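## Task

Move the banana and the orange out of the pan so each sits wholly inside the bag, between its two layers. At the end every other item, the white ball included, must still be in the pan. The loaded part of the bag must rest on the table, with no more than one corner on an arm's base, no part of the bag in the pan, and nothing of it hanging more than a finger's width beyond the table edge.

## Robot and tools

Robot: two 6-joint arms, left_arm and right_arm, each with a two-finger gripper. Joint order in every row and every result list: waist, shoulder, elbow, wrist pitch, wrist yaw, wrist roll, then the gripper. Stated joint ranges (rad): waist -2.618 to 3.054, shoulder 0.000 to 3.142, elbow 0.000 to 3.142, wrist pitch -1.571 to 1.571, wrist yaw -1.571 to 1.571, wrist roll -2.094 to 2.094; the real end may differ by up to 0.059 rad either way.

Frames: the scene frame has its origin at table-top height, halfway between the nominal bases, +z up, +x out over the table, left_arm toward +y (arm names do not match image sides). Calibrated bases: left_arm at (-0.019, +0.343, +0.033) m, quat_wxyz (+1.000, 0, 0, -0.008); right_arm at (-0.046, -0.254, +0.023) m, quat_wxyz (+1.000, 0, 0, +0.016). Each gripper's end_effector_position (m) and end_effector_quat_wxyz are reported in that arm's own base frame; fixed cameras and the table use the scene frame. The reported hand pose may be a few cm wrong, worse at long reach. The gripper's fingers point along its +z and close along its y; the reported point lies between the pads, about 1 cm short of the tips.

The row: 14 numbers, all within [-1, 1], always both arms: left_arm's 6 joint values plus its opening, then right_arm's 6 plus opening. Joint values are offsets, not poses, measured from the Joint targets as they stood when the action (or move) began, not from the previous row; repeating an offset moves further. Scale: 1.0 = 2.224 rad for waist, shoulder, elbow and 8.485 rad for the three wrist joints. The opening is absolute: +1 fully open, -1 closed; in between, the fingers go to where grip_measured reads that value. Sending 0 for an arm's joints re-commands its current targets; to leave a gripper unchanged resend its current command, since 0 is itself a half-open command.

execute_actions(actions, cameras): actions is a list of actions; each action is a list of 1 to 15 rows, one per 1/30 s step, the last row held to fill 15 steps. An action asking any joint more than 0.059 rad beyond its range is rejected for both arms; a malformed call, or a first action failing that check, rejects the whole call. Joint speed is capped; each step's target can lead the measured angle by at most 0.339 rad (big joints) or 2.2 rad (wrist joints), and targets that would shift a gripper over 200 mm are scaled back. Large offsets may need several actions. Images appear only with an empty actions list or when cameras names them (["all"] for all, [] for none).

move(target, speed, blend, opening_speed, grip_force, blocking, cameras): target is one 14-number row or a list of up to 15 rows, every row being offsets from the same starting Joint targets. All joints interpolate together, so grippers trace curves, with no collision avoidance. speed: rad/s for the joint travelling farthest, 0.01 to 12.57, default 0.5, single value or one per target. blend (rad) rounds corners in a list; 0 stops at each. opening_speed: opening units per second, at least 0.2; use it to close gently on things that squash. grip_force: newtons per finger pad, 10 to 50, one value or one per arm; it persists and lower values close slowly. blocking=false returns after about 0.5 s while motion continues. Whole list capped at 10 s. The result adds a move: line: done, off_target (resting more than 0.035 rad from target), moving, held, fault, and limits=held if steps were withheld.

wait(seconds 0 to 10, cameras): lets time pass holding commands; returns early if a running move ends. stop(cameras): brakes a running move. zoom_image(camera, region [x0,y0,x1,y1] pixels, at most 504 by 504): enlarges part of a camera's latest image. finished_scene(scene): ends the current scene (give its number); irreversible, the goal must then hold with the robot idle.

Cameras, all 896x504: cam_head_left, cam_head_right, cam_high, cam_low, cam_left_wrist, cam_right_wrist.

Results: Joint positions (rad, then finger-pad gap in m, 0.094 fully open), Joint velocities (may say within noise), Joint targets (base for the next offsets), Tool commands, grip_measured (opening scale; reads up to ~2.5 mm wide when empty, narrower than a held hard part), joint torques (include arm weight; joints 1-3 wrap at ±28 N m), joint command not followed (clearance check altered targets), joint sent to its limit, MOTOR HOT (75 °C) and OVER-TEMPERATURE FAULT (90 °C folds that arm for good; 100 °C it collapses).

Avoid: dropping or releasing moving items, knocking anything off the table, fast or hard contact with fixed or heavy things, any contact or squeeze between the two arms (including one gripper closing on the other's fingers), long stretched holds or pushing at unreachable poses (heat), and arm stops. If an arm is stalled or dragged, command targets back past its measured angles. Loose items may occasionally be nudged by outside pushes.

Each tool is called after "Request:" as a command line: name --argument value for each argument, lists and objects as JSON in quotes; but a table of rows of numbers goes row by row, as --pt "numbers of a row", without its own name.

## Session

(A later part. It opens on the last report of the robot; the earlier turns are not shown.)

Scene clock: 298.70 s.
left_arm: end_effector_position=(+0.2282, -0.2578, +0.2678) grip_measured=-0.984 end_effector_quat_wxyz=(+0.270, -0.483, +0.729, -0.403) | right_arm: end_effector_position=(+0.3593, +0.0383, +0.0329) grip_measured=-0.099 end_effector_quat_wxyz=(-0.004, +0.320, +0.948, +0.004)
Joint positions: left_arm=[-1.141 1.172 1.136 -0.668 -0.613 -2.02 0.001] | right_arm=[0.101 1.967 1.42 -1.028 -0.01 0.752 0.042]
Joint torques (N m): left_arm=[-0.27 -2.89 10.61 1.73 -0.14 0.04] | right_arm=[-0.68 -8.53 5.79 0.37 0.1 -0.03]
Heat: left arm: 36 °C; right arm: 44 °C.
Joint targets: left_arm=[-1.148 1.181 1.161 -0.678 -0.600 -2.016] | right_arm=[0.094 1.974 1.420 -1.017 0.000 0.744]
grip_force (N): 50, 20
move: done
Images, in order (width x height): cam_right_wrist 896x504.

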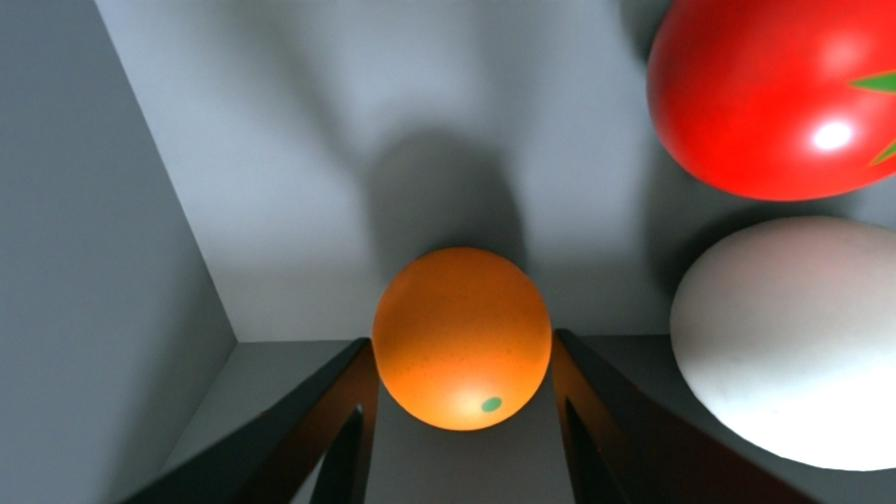

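Touching now; squeeze gently and lift.

Request:
move --target '[0,0,0,0,0,0,-1,0,0,0,0,0,0,-0.17]' --opening_speed 0.3

Request:
move --target '[0,0,0,0,0,0,-1,0.036,-0.0175,0.1929,-0.055,0,0,-0.17]' --speed 0.6 --cameras '["cam_right_wrist","cam_low","cam_high","cam_head_left"]'

Request:
zoom_image --camera "cam_low" --region '[440, 190, 560, 350]'

Request:
zoom_image --camera "cam_high" --region '[320, 100, 540, 250]'

Request:
zoom_image --camera "cam_head_left" --region '[290, 240, 470, 370]'

Scene clock: 299.47 s.
left_arm: end_effector_position=(+0.2282, -0.2578, +0.2678) grip_measured=-0.984 end_effector_quat_wxyz=(+0.270, -0.483, +0.729, -0.403) | right_arm: end_effector_position=(+0.3593, +0.0383, +0.0329) grip_measured=-0.169 end_effector_quat_wxyz=(-0.004, +0.320, +0.948, +0.004)
Joint positions: left_arm=[-1.141 1.172 1.136 -0.668 -0.613 -2.02 0.001] | right_arm=[0.101 1.967 1.42 -1.028 -0.01 0.752 0.039]
Joint torques (N m): left_arm=[-0.29 -2.84 10.58 1.73 -0.13 0.04] | right_arm=[-0.65 -8.53 5.79 0.37 0.11 -0.03]
Heat: left arm: 36 °C; right arm: 44 °C.
Joint targets: left_arm=[-1.148 1.181 1.161 -0.678 -0.600 -2.016] | right_arm=[0.094 1.974 1.420 -1.017 0.000 0.744]
grip_force (N): 50, 20
move: done

Scene clock: 301.03 s.
left_arm: end_effector_position=(+0.2282, -0.2578, +0.2678) grip_measured=-0.984 end_effector_quat_wxyz=(+0.270, -0.483, +0.729, -0.403) | right_arm: end_effector_position=(+0.3562, +0.0622, +0.1345) grip_measured=-0.169 end_effector_quat_wxyz=(-0.023, +0.288, +0.957, -0.006)
Joint positions: left_arm=[-1.141 1.172 1.136 -0.668 -0.613 -2.02 0.001] | right_arm=[0.168 1.967 1.827 -1.476 -0.01 0.752 0.039]
Joint torques (N m): left_arm=[-0.31 -2.86 10.59 1.73 -0.15 0.05] | right_arm=[0.55 -12.1 8.03 0.11 0.1 -0.03]
Heat: left arm: 36 °C; right arm: 44 °C.
Joint targets: left_arm=[-1.148 1.181 1.161 -0.678 -0.600 -2.016] | right_arm=[0.174 1.935 1.849 -1.484 0.000 0.744]
grip_force (N): 50, 20
move: done
Images, in order (width x height): cam_head_left 896x504, cam_high 896x504, cam_low 896x504, cam_right_wrist 896x504.

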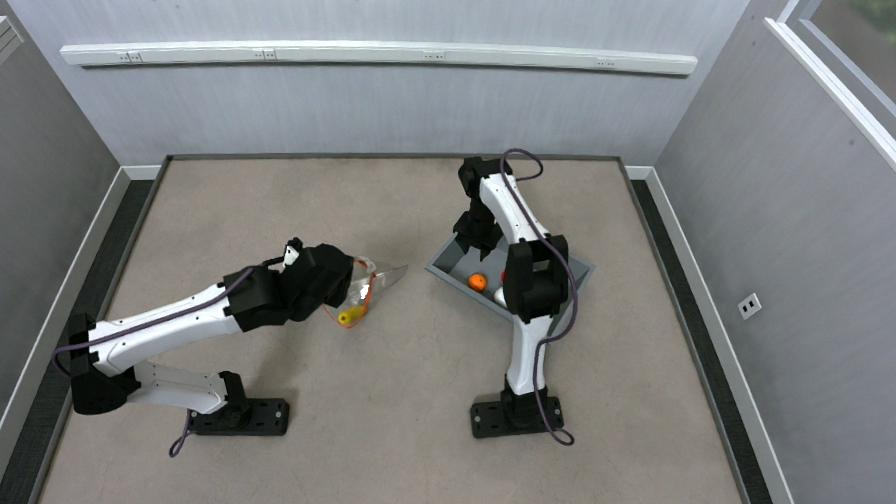

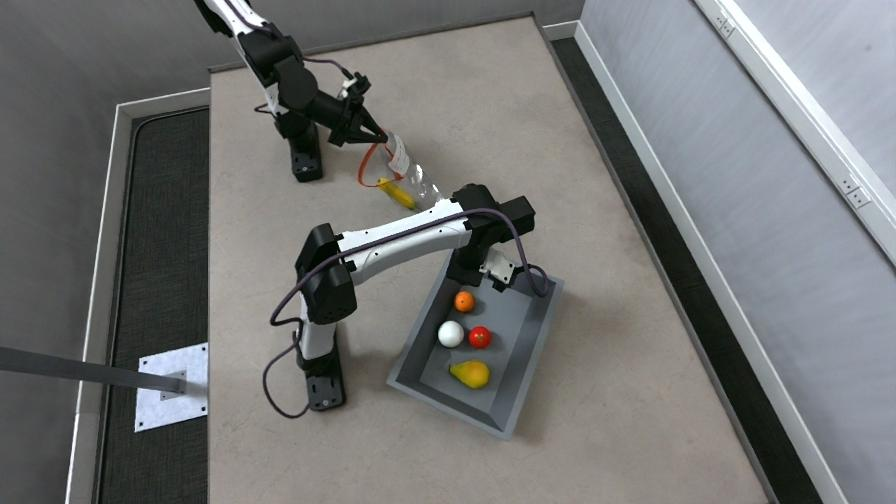

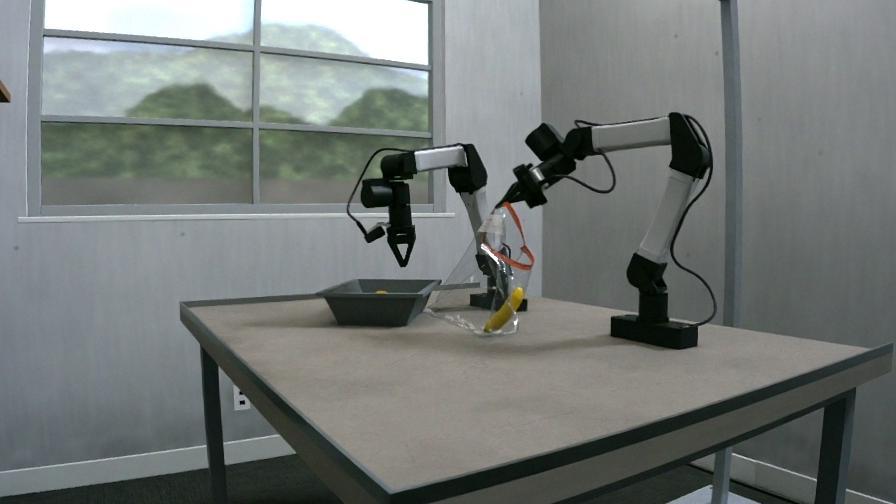

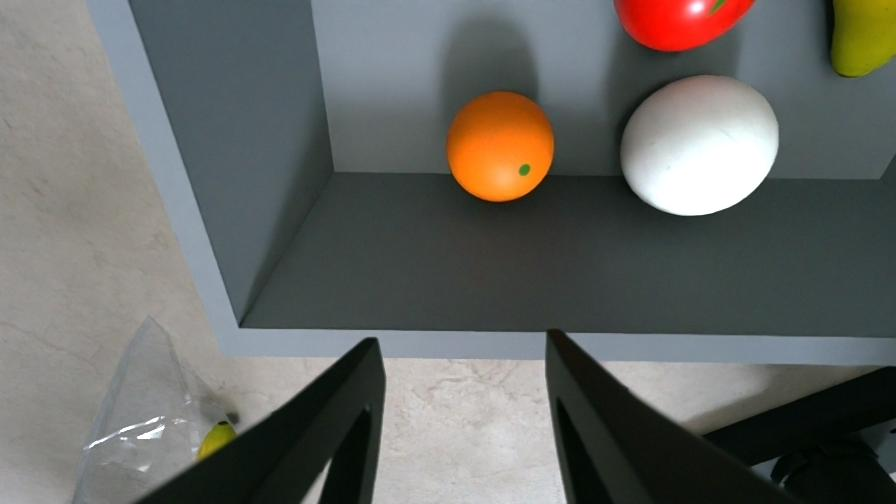

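Scaled by 3.150 from the camera's 896x504 image, which has a finer 1280x720 frame.

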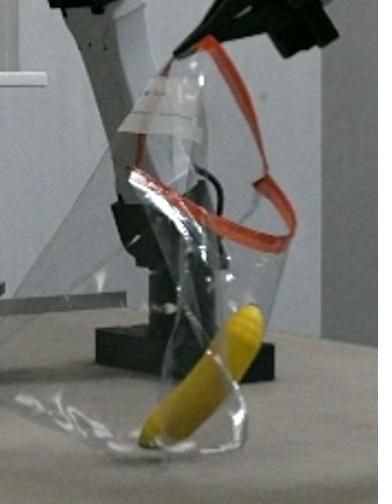

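Scaled by 2.291 from the camera's 896x504 image, which has a finer 1280x720 frame.

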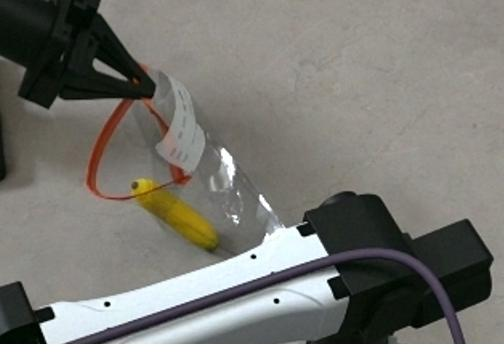

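Scaled by 2.800 from the camera's 896x504 image, which has a finer 1280x720 frame.

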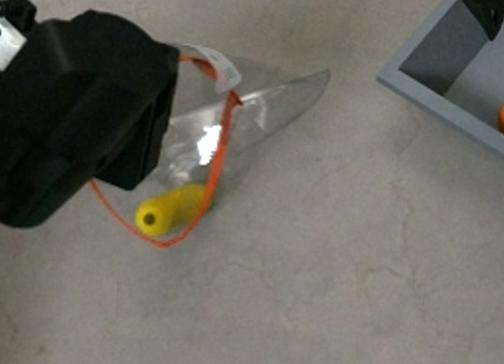

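Request:
move --target '[0,0,0,0,0,0,-1,0,0,0,0,0,0,0.25]' --opening_speed 1.5

Request:
move --target '[0,0,0,0,0,0,-1,-0.0378,0.0226,-0.2033,0.0591,0,0,0.25]' --speed 0.5

Request:
move --target '[0,0,0,0,0,0,-1,0,0,0,0,0,0,-0.25]' --opening_speed 0.4 --cameras '["cam_right_wrist"]'

Scene clock: 302.37 s.
left_arm: end_effector_position=(+0.2282, -0.2578, +0.2678) grip_measured=-0.984 end_effector_quat_wxyz=(+0.270, -0.483, +0.729, -0.403) | right_arm: end_effector_position=(+0.3560, +0.0622, +0.1346) grip_measured=+0.249 end_effector_quat_wxyz=(-0.023, +0.288, +0.957, -0.006)
Joint positions: left_arm=[-1.141 1.172 1.136 -0.668 -0.613 -2.02 0.001] | right_arm=[0.168 1.967 1.827 -1.477 -0.01 0.752 0.059]
Joint torques (N m): left_arm=[-0.28 -2.91 10.61 1.73 -0.14 0.04] | right_arm=[0.55 -12.12 8.01 0.11 0.1 -0.03]
Heat: left arm: 36 °C; right arm: 45 °C.
Joint targets: left_arm=[-1.148 1.181 1.161 -0.678 -0.600 -2.016] | right_arm=[0.174 1.935 1.849 -1.484 0.000 0.744]
grip_force (N): 50, 20
move: done

Scene clock: 304.17 s.
left_arm: end_effector_position=(+0.2282, -0.2578, +0.2678) grip_measured=-0.984 end_effector_quat_wxyz=(+0.270, -0.483, +0.729, -0.403) | right_arm: end_effector_position=(+0.3596, +0.0363, +0.0236) grip_measured=+0.249 end_effector_quat_wxyz=(-0.004, +0.322, +0.947, +0.004)
Joint positions: left_arm=[-1.141 1.172 1.136 -0.668 -0.613 -2.02 0.001] | right_arm=[0.096 1.978 1.397 -0.993 -0.01 0.752 0.059]
Joint torques (N m): left_arm=[-0.31 -2.88 10.59 1.72 -0.14 0.04] | right_arm=[-0.55 -8.53 5.72 0.34 0.1 -0.03]
Heat: left arm: 36 °C; right arm: 45 °C.
Joint targets: left_arm=[-1.148 1.181 1.161 -0.678 -0.600 -2.016] | right_arm=[0.090 1.986 1.397 -0.982 0.000 0.744]
grip_force (N): 50, 20
move: done

Scene clock: 306.57 s.
left_arm: end_effector_position=(+0.2282, -0.2578, +0.2678) grip_measured=-0.984 end_effector_quat_wxyz=(+0.270, -0.483, +0.729, -0.403) | right_arm: end_effector_position=(+0.3597, +0.0363, +0.0236) grip_measured=-0.241 end_effector_quat_wxyz=(-0.003, +0.322, +0.947, +0.004)
Joint positions: left_arm=[-1.141 1.172 1.136 -0.668 -0.613 -2.02 0.001] | right_arm=[0.096 1.978 1.397 -0.993 -0.01 0.752 0.036]
Joint torques (N m): left_arm=[-0.28 -2.85 10.61 1.72 -0.14 0.04] | right_arm=[-0.55 -8.5 5.71 0.37 0.1 -0.02]
Heat: left arm: 36 °C; right arm: 45 °C.
Joint targets: left_arm=[-1.148 1.181 1.161 -0.678 -0.600 -2.016] | right_arm=[0.090 1.986 1.397 -0.983 0.000 0.744]
grip_force (N): 50, 20
move: done
Images, in order (width x height): cam_right_wrist 896x504.

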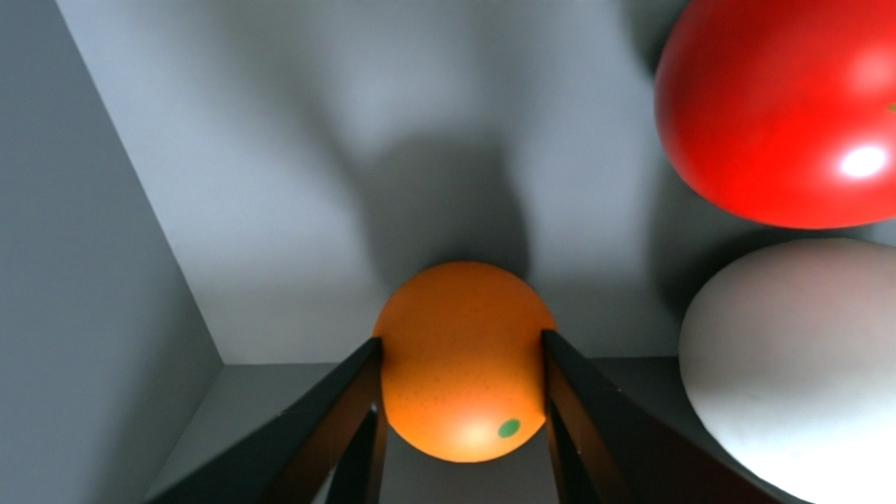

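Request:
move --target '[0,0,0,0,0,0,-1,0,0,0,0,0,0,-0.3]' --opening_speed 0.4

Request:
move --target '[0,0,0,0,0,0,-1,0.0378,-0.0226,0.2033,-0.0591,0,0,-0.3]' --speed 0.5 --cameras '["cam_right_wrist"]'

Scene clock: 315.07 s.
left_arm: end_effector_position=(+0.2282, -0.2578, +0.2678) grip_measured=-0.984 end_effector_quat_wxyz=(+0.270, -0.483, +0.729, -0.403) | right_arm: end_effector_position=(+0.3597, +0.0363, +0.0236) grip_measured=-0.253 end_effector_quat_wxyz=(-0.003, +0.322, +0.947, +0.004)
Joint positions: left_arm=[-1.141 1.172 1.136 -0.668 -0.613 -2.02 0.001] | right_arm=[0.096 1.978 1.397 -0.993 -0.01 0.752 0.035]
Joint torques (N m): left_arm=[-0.29 -2.86 10.56 1.72 -0.14 0.04] | right_arm=[-0.55 -8.51 5.71 0.37 0.1 -0.03]
Heat: left arm: 37 °C; right arm: 45 °C.
Joint targets: left_arm=[-1.148 1.181 1.161 -0.678 -0.600 -2.016] | right_arm=[0.090 1.986 1.397 -0.983 0.000 0.744]
grip_force (N): 50, 20
move: done

Scene clock: 316.83 s.
left_arm: end_effector_position=(+0.2282, -0.2578, +0.2678) grip_measured=-0.984 end_effector_quat_wxyz=(+0.270, -0.483, +0.729, -0.403) | right_arm: end_effector_position=(+0.3561, +0.0620, +0.1314) grip_measured=-0.259 end_effector_quat_wxyz=(-0.027, +0.288, +0.957, -0.008)
Joint positions: left_arm=[-1.141 1.172 1.136 -0.668 -0.613 -2.02 0.001] | right_arm=[0.168 1.975 1.826 -1.476 -0.009 0.752 0.035]
Joint torques (N m): left_arm=[-0.29 -2.89 10.63 1.73 -0.14 0.06] | right_arm=[0.59 -12.88 8.14 0.11 0.1 -0.03]
Heat: left arm: 37 °C; right arm: 45 °C.
Joint targets: left_arm=[-1.148 1.181 1.161 -0.678 -0.600 -2.016] | right_arm=[0.174 1.935 1.849 -1.484 0.000 0.744]
grip_force (N): 50, 20
move: off_target (right_arm); right_arm: the shoulder is farthest, 0.040 rad from its target
Images, in order (width x height): cam_right_wrist 896x504.

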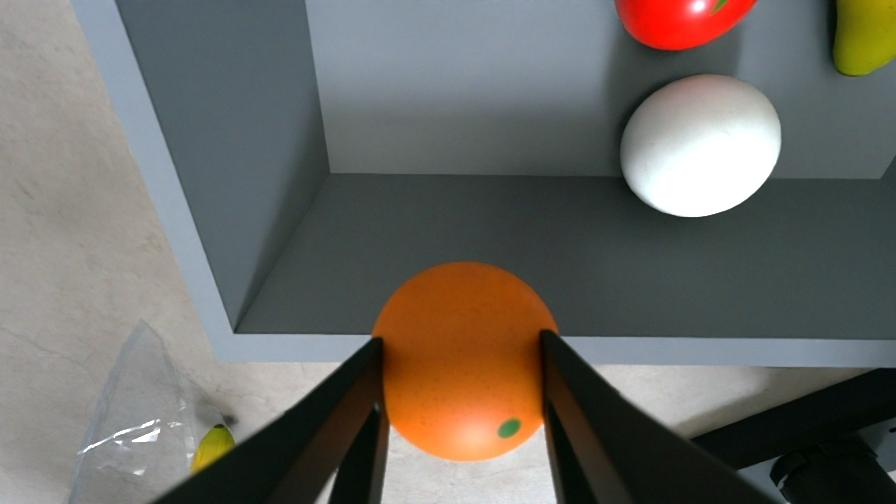

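Request:
move --pt "0 0 0 0 0 0 -1 0.1016 -0.4708 -0.4573 0.1226 0.0412 -0.0659 -0.3" --pt "0 0 0 0 0 0 -1 0.4908 -0.4707 -0.4575 0.1226 0.0412 -0.0659 -0.3" --speed 0.8 --blend 0.15 --cameras '["cam_right_wrist","cam_low","cam_high","cam_head_left","cam_left_wrist"]'

Request:
zoom_image --camera "cam_high" --region '[300, 90, 520, 240]'

Request:
zoom_image --camera "cam_head_left" --region '[290, 240, 470, 370]'

Scene clock: 321.57 s.
left_arm: end_effector_position=(+0.2282, -0.2578, +0.2678) grip_measured=-0.984 end_effector_quat_wxyz=(+0.270, -0.483, +0.729, -0.403) | right_arm: end_effector_position=(+0.1503, +0.2771, +0.2437) grip_measured=-0.260 end_effector_quat_wxyz=(+0.464, -0.363, +0.779, +0.215)
Joint positions: left_arm=[-1.141 1.172 1.136 -0.668 -0.613 -2.02 0.001] | right_arm=[1.259 0.901 0.835 -0.465 0.339 0.192 0.035]
Joint torques (N m): left_arm=[-0.29 -2.89 10.59 1.72 -0.14 0.05] | right_arm=[0.7 -2.84 7.05 2 0.17 -0.03]
Heat: left arm: 37 °C; right arm: 45 °C.
Joint targets: left_arm=[-1.148 1.181 1.161 -0.678 -0.600 -2.016] | right_arm=[1.266 0.889 0.831 -0.443 0.350 0.185]
grip_force (N): 50, 20
move: done
Images, in order (width x height): cam_head_left 896x504, cam_high 896x504, cam_low 896x504, cam_left_wrist 896x504, cam_right_wrist 896x504.

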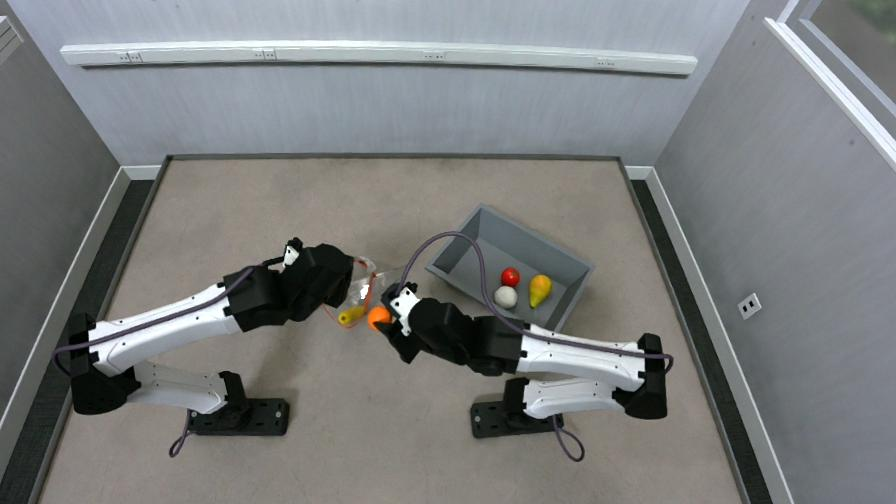

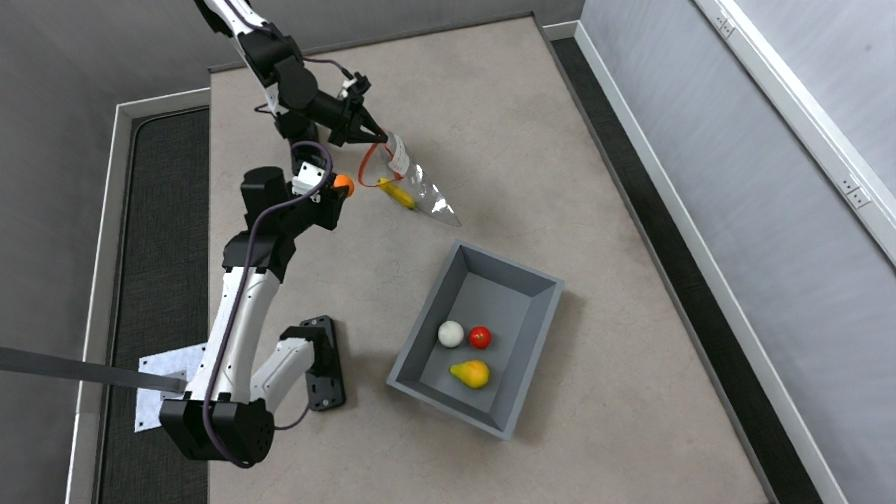

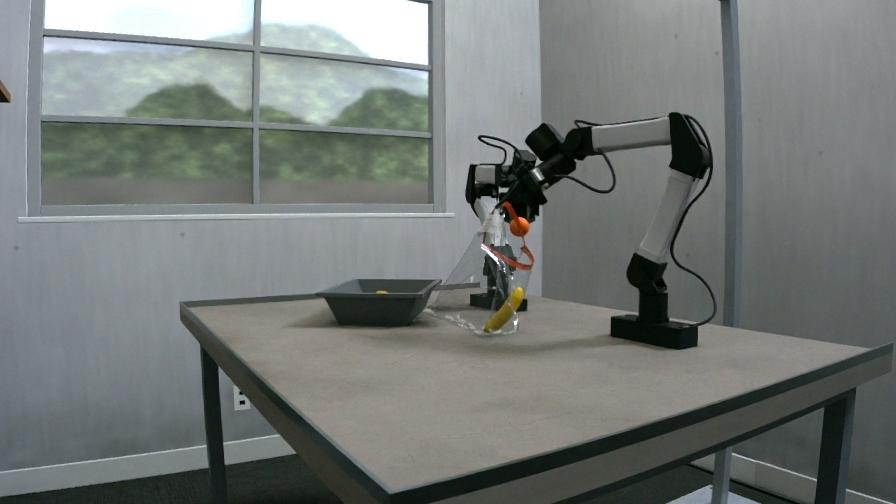

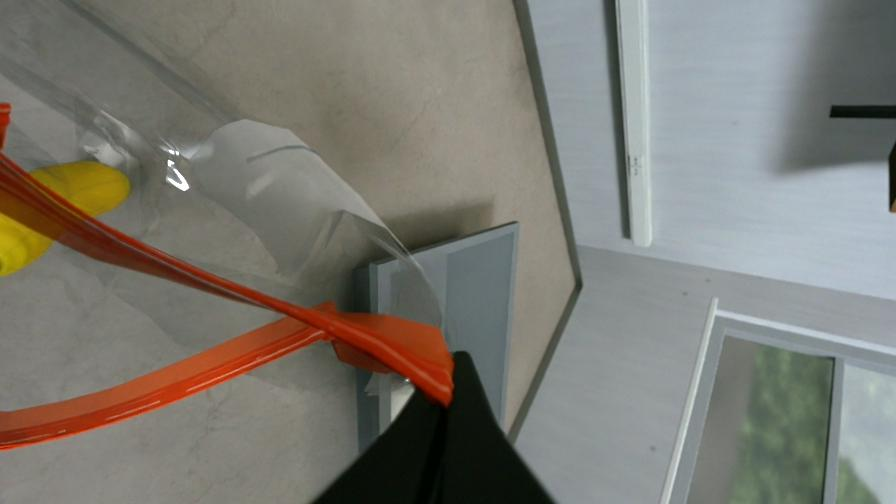

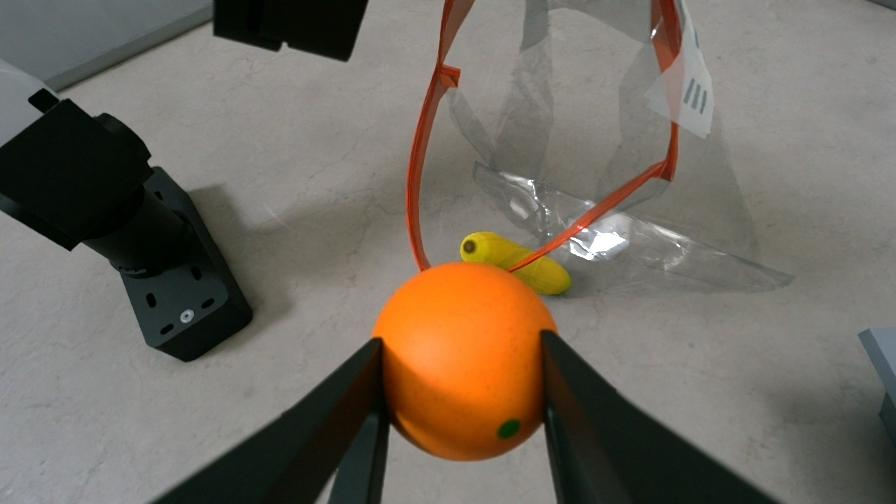

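Scaled by 2.291 from the camera's 896x504 image, which has a finer 1280x720 frame.

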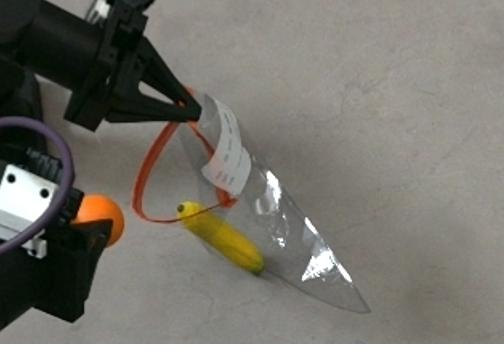

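Scaled by 2.800 from the camera's 896x504 image, which has a finer 1280x720 frame.

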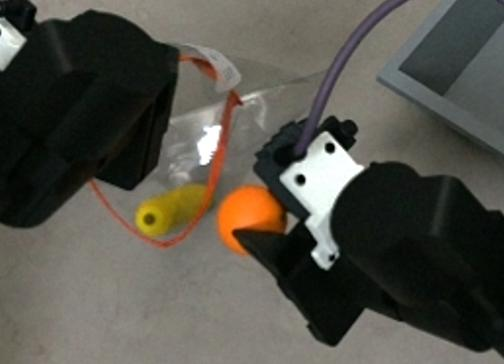

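Request:
move --pt "0 0 0 0 0 0 -1 0 0 0 0 0 0.0961 -0.3" --pt "0 0 0 0 0 0 -1 -0.0835 0.1883 0.0311 0.0413 0 0.0961 -0.3" --speed 0.4 --cameras '["cam_right_wrist","cam_low","cam_high","cam_head_left","cam_left_wrist"]'

Request:
zoom_image --camera "cam_high" --region '[300, 90, 520, 240]'

Request:
zoom_image --camera "cam_low" --region '[440, 190, 560, 350]'

Scene clock: 326.90 s.
left_arm: end_effector_position=(+0.2282, -0.2578, +0.2678) grip_measured=-0.984 end_effector_quat_wxyz=(+0.270, -0.483, +0.729, -0.403) | right_arm: end_effector_position=(+0.2380, +0.3271, +0.1950) grip_measured=-0.260 end_effector_quat_wxyz=(+0.371, +0.043, +0.863, +0.341)
Joint positions: left_arm=[-1.141 1.172 1.136 -0.668 -0.613 -2.02 0.001] | right_arm=[1.086 1.302 0.868 -0.115 0.34 0.994 0.035]
Joint torques (N m): left_arm=[-0.32 -2.88 10.63 1.72 -0.15 0.04] | right_arm=[-0.53 -4.46 10.5 1.9 0.18 0.07]
Heat: left arm: 37 °C; right arm: 44 °C.
Joint targets: left_arm=[-1.148 1.181 1.161 -0.678 -0.600 -2.016] | right_arm=[1.080 1.307 0.900 -0.093 0.349 1.000]
grip_force (N): 50, 20
move: done
Images, in order (width x height): cam_head_left 896x504, cam_high 896x504, cam_low 896x504, cam_left_wrist 896x504, cam_right_wrist 896x504.

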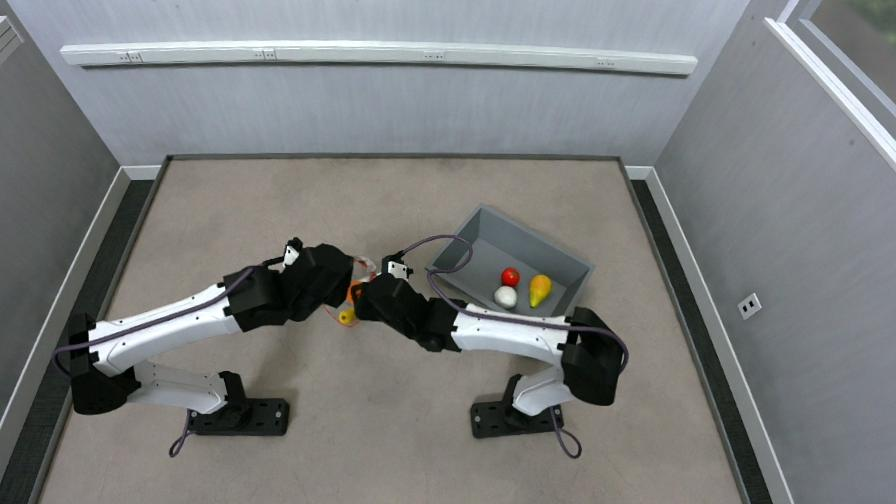

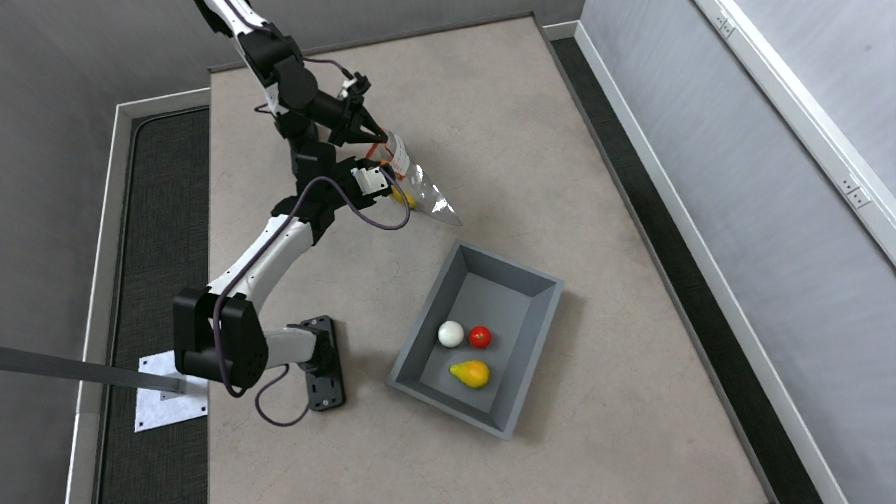

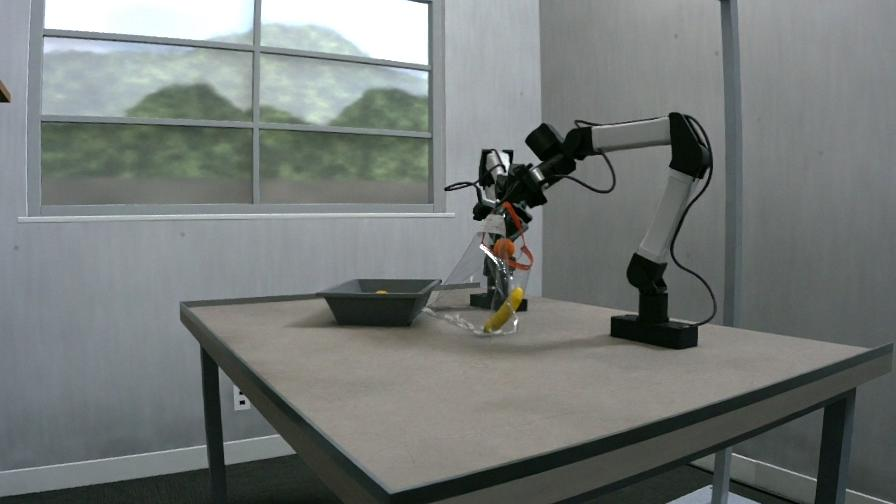

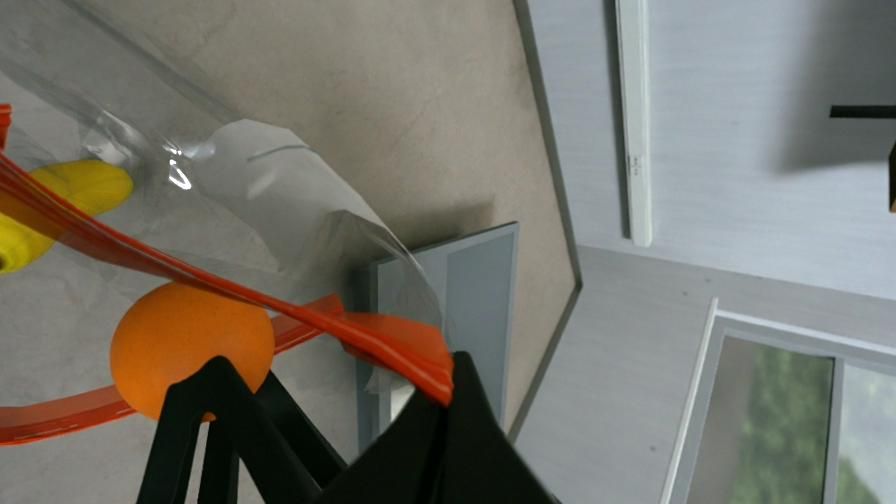

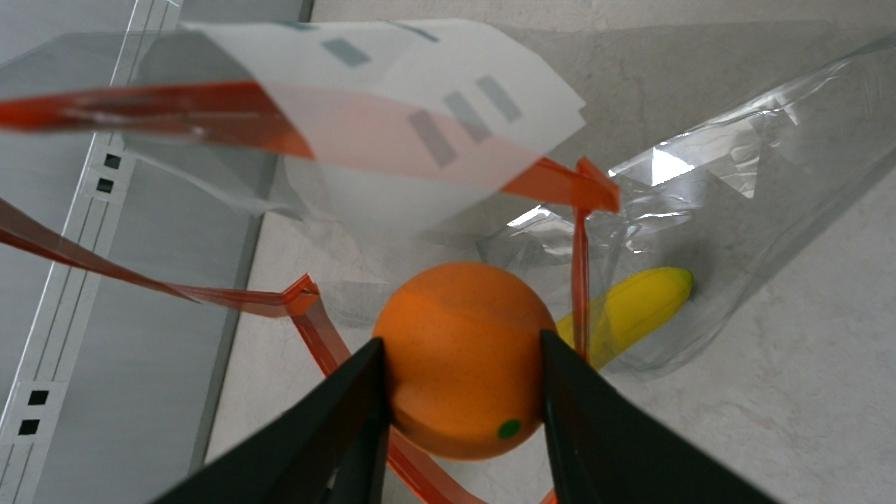

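Scaled by 2.291 from the camera's 896x504 image, which has a finer 1280x720 frame.

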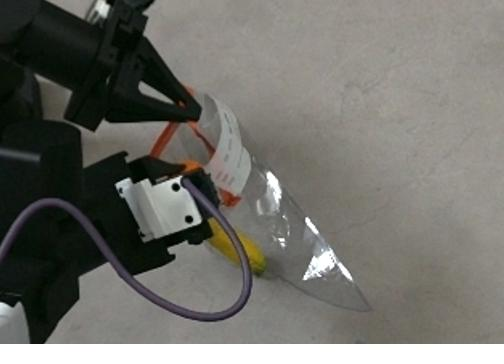

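Scaled by 3.150 from the camera's 896x504 image, which has a finer 1280x720 frame.

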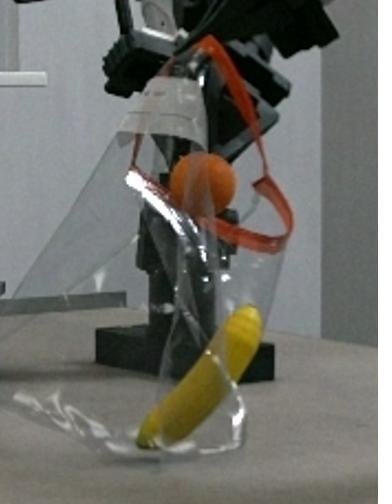

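Request:
move --target '[0,0,0,0,0,0,-1,-0.0132,0.1064,-0.0177,0.0325,0,0,-0.3]' --speed 0.2 --cameras '["cam_right_wrist","cam_low","cam_left_wrist"]'

Request:
zoom_image --camera "cam_low" --region '[440, 190, 560, 350]'

Scene clock: 331.00 s.
left_arm: end_effector_position=(+0.2282, -0.2577, +0.2677) grip_measured=-0.984 end_effector_quat_wxyz=(+0.270, -0.483, +0.729, -0.403) | right_arm: end_effector_position=(+0.2641, +0.3551, +0.1601) grip_measured=-0.260 end_effector_quat_wxyz=(+0.378, +0.054, +0.858, +0.342)
Joint positions: left_arm=[-1.141 1.172 1.136 -0.668 -0.613 -2.02 0.001] | right_arm=[1.063 1.496 0.868 0.094 0.34 0.994 0.035]
Joint torques (N m): left_arm=[-0.29 -2.89 10.62 1.73 -0.14 0.05] | right_arm=[0.03 -6.49 7.1 1.79 0.09 0]
Heat: left arm: 37 °C; right arm: 43 °C.
Joint targets: left_arm=[-1.148 1.181 1.161 -0.678 -0.600 -2.016] | right_arm=[1.063 1.494 0.868 0.098 0.340 0.994]
grip_force (N): 50, 20
move: held (right_arm; a check stopped the path); limits=held; right_arm: the wrist pitch is farthest, 0.088 rad from its target
joint command not followed: on one or more control steps a check withheld the commanded joint targets of the right arm, and it was not sent them on those steps.
cause: the commanded joint targets, or the way to them, would bring a part of the robot too close to another arm (this arm's wrist (the part past the wrist pitch) and the left arm's fingers, at the place that arm is still heading or pushing toward).
Images, in order (width x height): cam_low 896x504, cam_left_wrist 896x504, cam_right_wrist 896x504.

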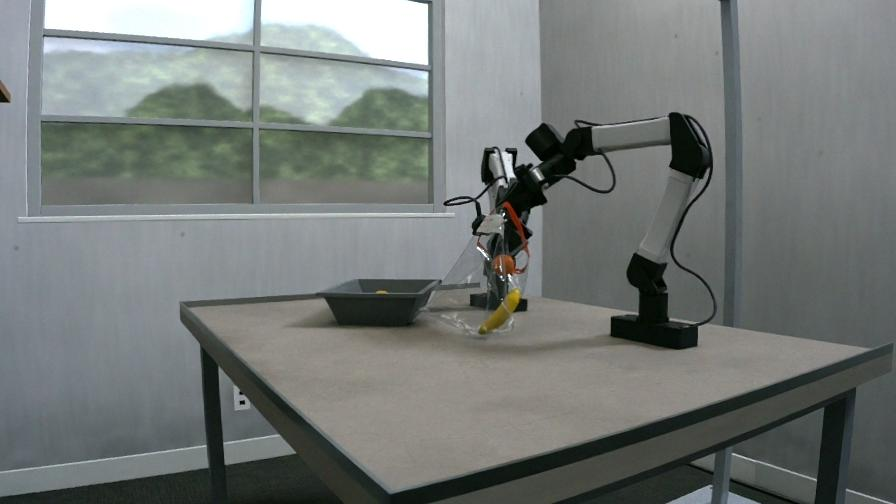

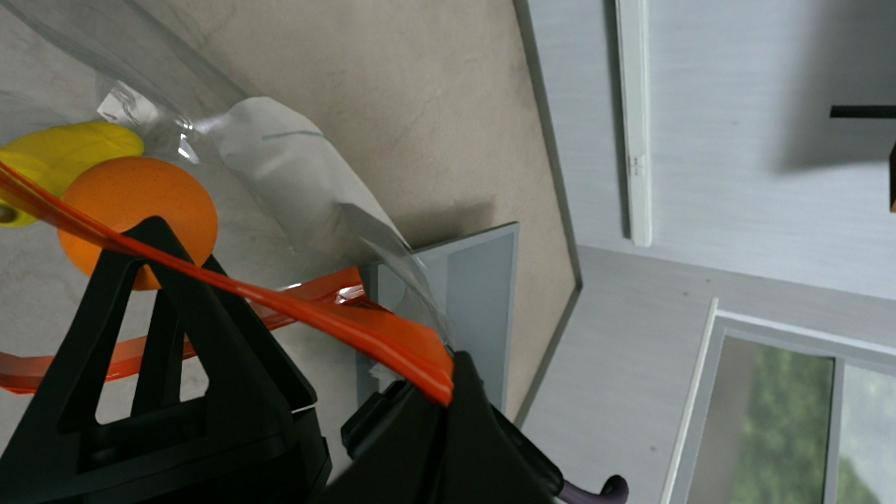

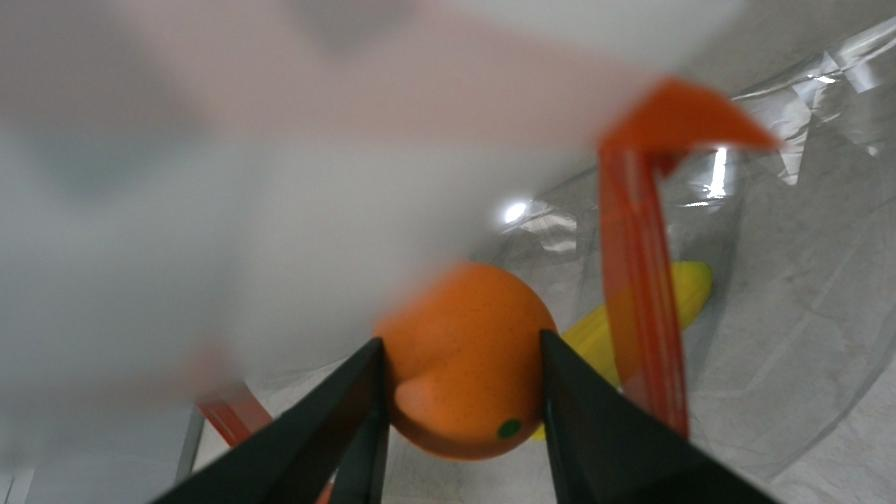

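Scaled by 3.150 from the camera's 896x504 image, which has a finer 1280x720 frame.

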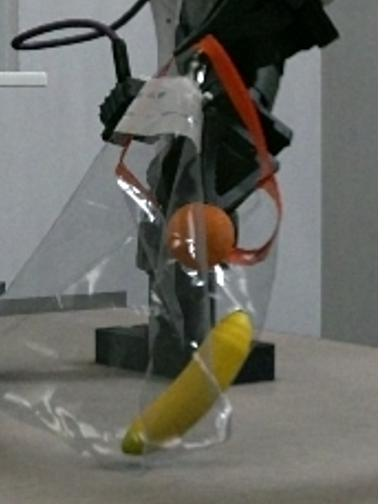

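Request:
move --target '[0,-0.0108,-0.1174,0.0275,0,0,-1,0,0.0717,-0.069,0.0402,0,0,-0.3]' --speed 0.15 --cameras '["cam_right_wrist","cam_low","cam_left_wrist"]'

Request:
zoom_image --camera "cam_low" --region '[440, 190, 560, 350]'

Scene clock: 334.40 s.
left_arm: end_effector_position=(+0.2296, -0.2608, +0.2091) grip_measured=-0.984 end_effector_quat_wxyz=(+0.271, -0.482, +0.732, -0.397) | right_arm: end_effector_position=(+0.2657, +0.3580, +0.1008) grip_measured=-0.260 end_effector_quat_wxyz=(+0.382, +0.056, +0.852, +0.352)
Joint positions: left_arm=[-1.141 1.172 0.91 -0.455 -0.613 -2.02 0.001] | right_arm=[1.063 1.644 0.717 0.418 0.34 0.994 0.035]
Joint torques (N m): left_arm=[-0.31 -4.9 7.24 1.93 -0.14 0.04] | right_arm=[0.03 -5.91 6.01 2.02 0.08 0]
Heat: left arm: 37 °C; right arm: 43 °C.
Joint targets: left_arm=[-1.148 1.157 0.900 -0.445 -0.600 -2.016] | right_arm=[1.063 1.653 0.714 0.440 0.340 0.994]
grip_force (N): 50, 20
move: done
Images, in order (width x height): cam_low 896x504, cam_left_wrist 896x504, cam_right_wrist 896x504.

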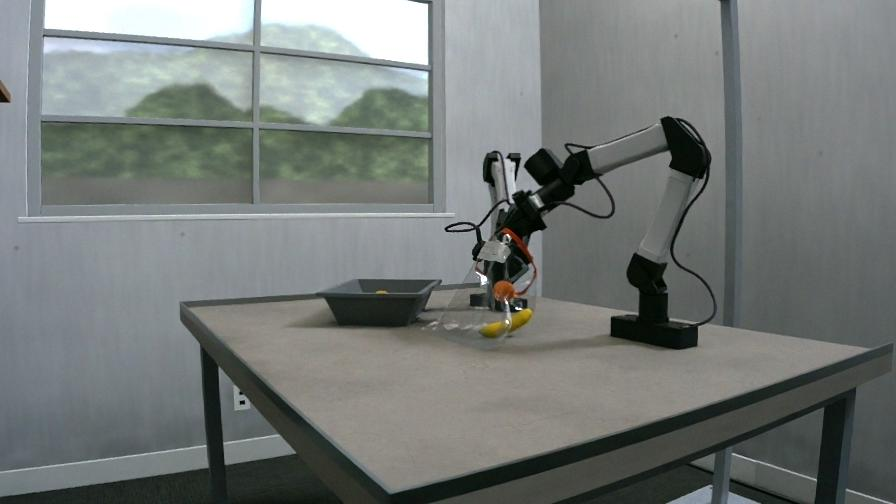

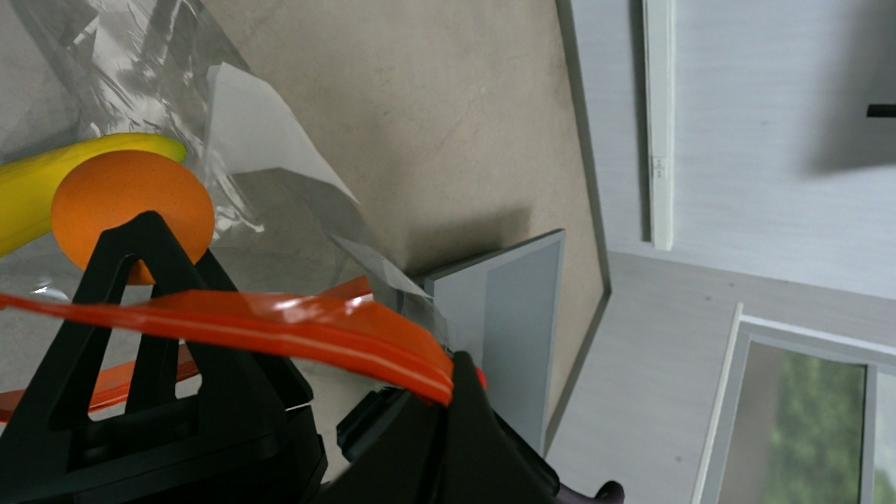

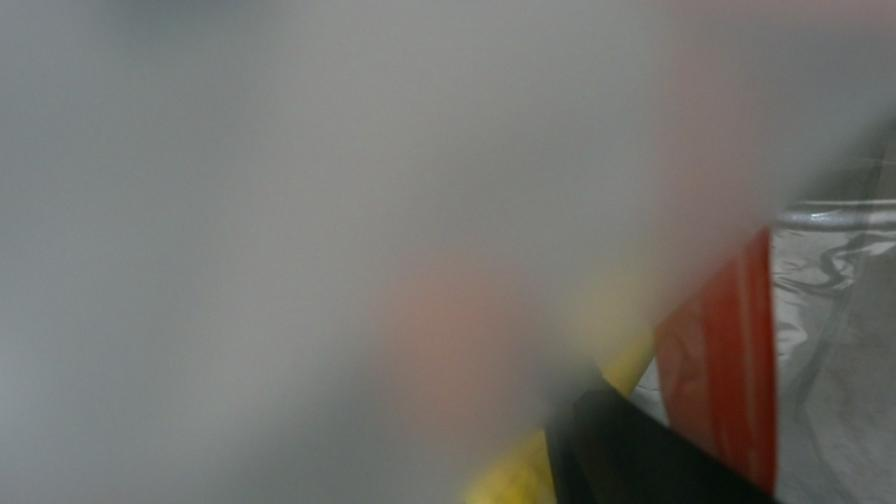

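Scaled by 3.150 from the camera's 896x504 image, which has a finer 1280x720 frame.

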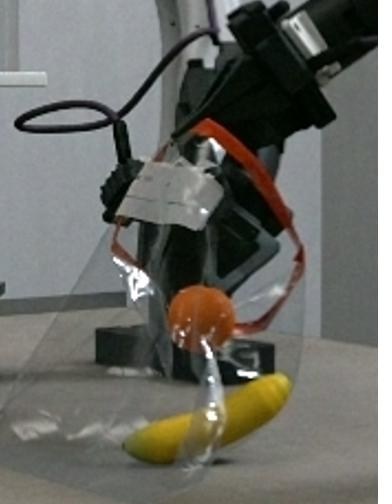

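Request:
move --target '[0,-0.003,-0.0382,0.0093,0,0,-1,0,0.0613,-0.0272,0.0231,0,0,-0.3]' --speed 0.15 --cameras '["cam_right_wrist","cam_low","cam_left_wrist"]'

Request:
zoom_image --camera "cam_low" --region '[440, 190, 560, 350]'

Scene clock: 336.57 s.
left_arm: end_effector_position=(+0.2285, -0.2584, +0.1880) grip_measured=-0.984 end_effector_quat_wxyz=(+0.271, -0.482, +0.733, -0.397) | right_arm: end_effector_position=(+0.2661, +0.3587, +0.0613) grip_measured=-0.260 end_effector_quat_wxyz=(+0.383, +0.057, +0.852, +0.353)
Joint positions: left_arm=[-1.141 1.167 0.825 -0.376 -0.613 -2.02 0.001] | right_arm=[1.063 1.779 0.656 0.615 0.34 0.994 0.035]
Joint torques (N m): left_arm=[-0.29 -4.93 7.25 1.93 -0.15 0.04] | right_arm=[0.05 -6.27 5.18 1.96 0.09 0]
Heat: left arm: 37 °C; right arm: 42 °C.
Joint targets: left_arm=[-1.148 1.150 0.814 -0.366 -0.600 -2.016] | right_arm=[1.063 1.790 0.654 0.635 0.340 0.994]
grip_force (N): 50, 20
move: done
Images, in order (width x height): cam_low 896x504, cam_left_wrist 896x504, cam_right_wrist 896x504.

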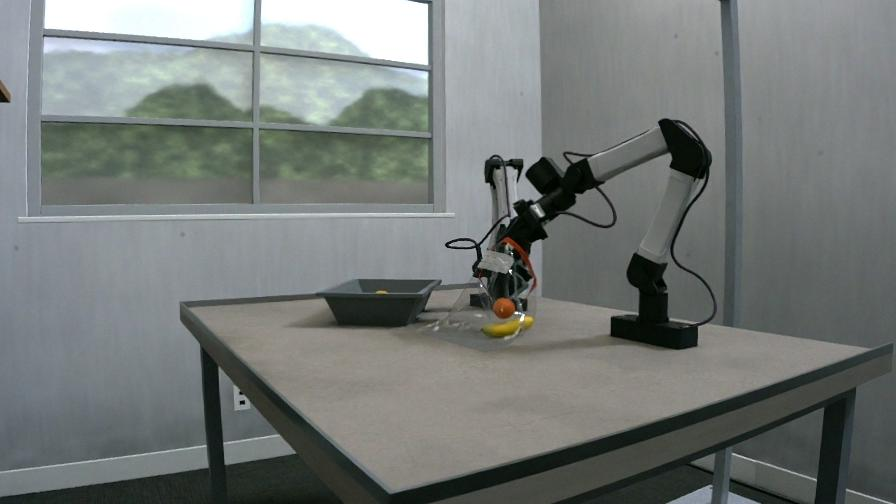

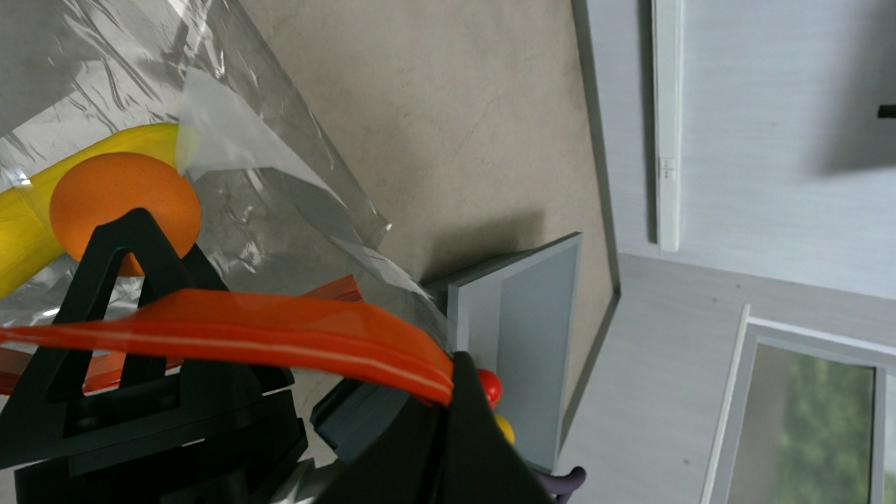

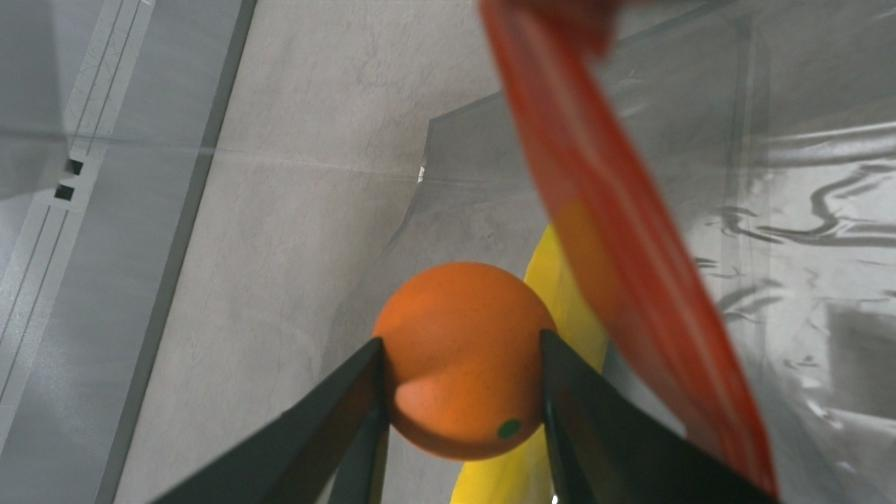

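Scaled by 3.150 from the camera's 896x504 image, which has a finer 1280x720 frame.

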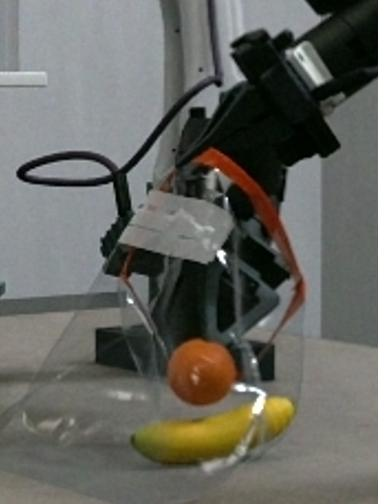

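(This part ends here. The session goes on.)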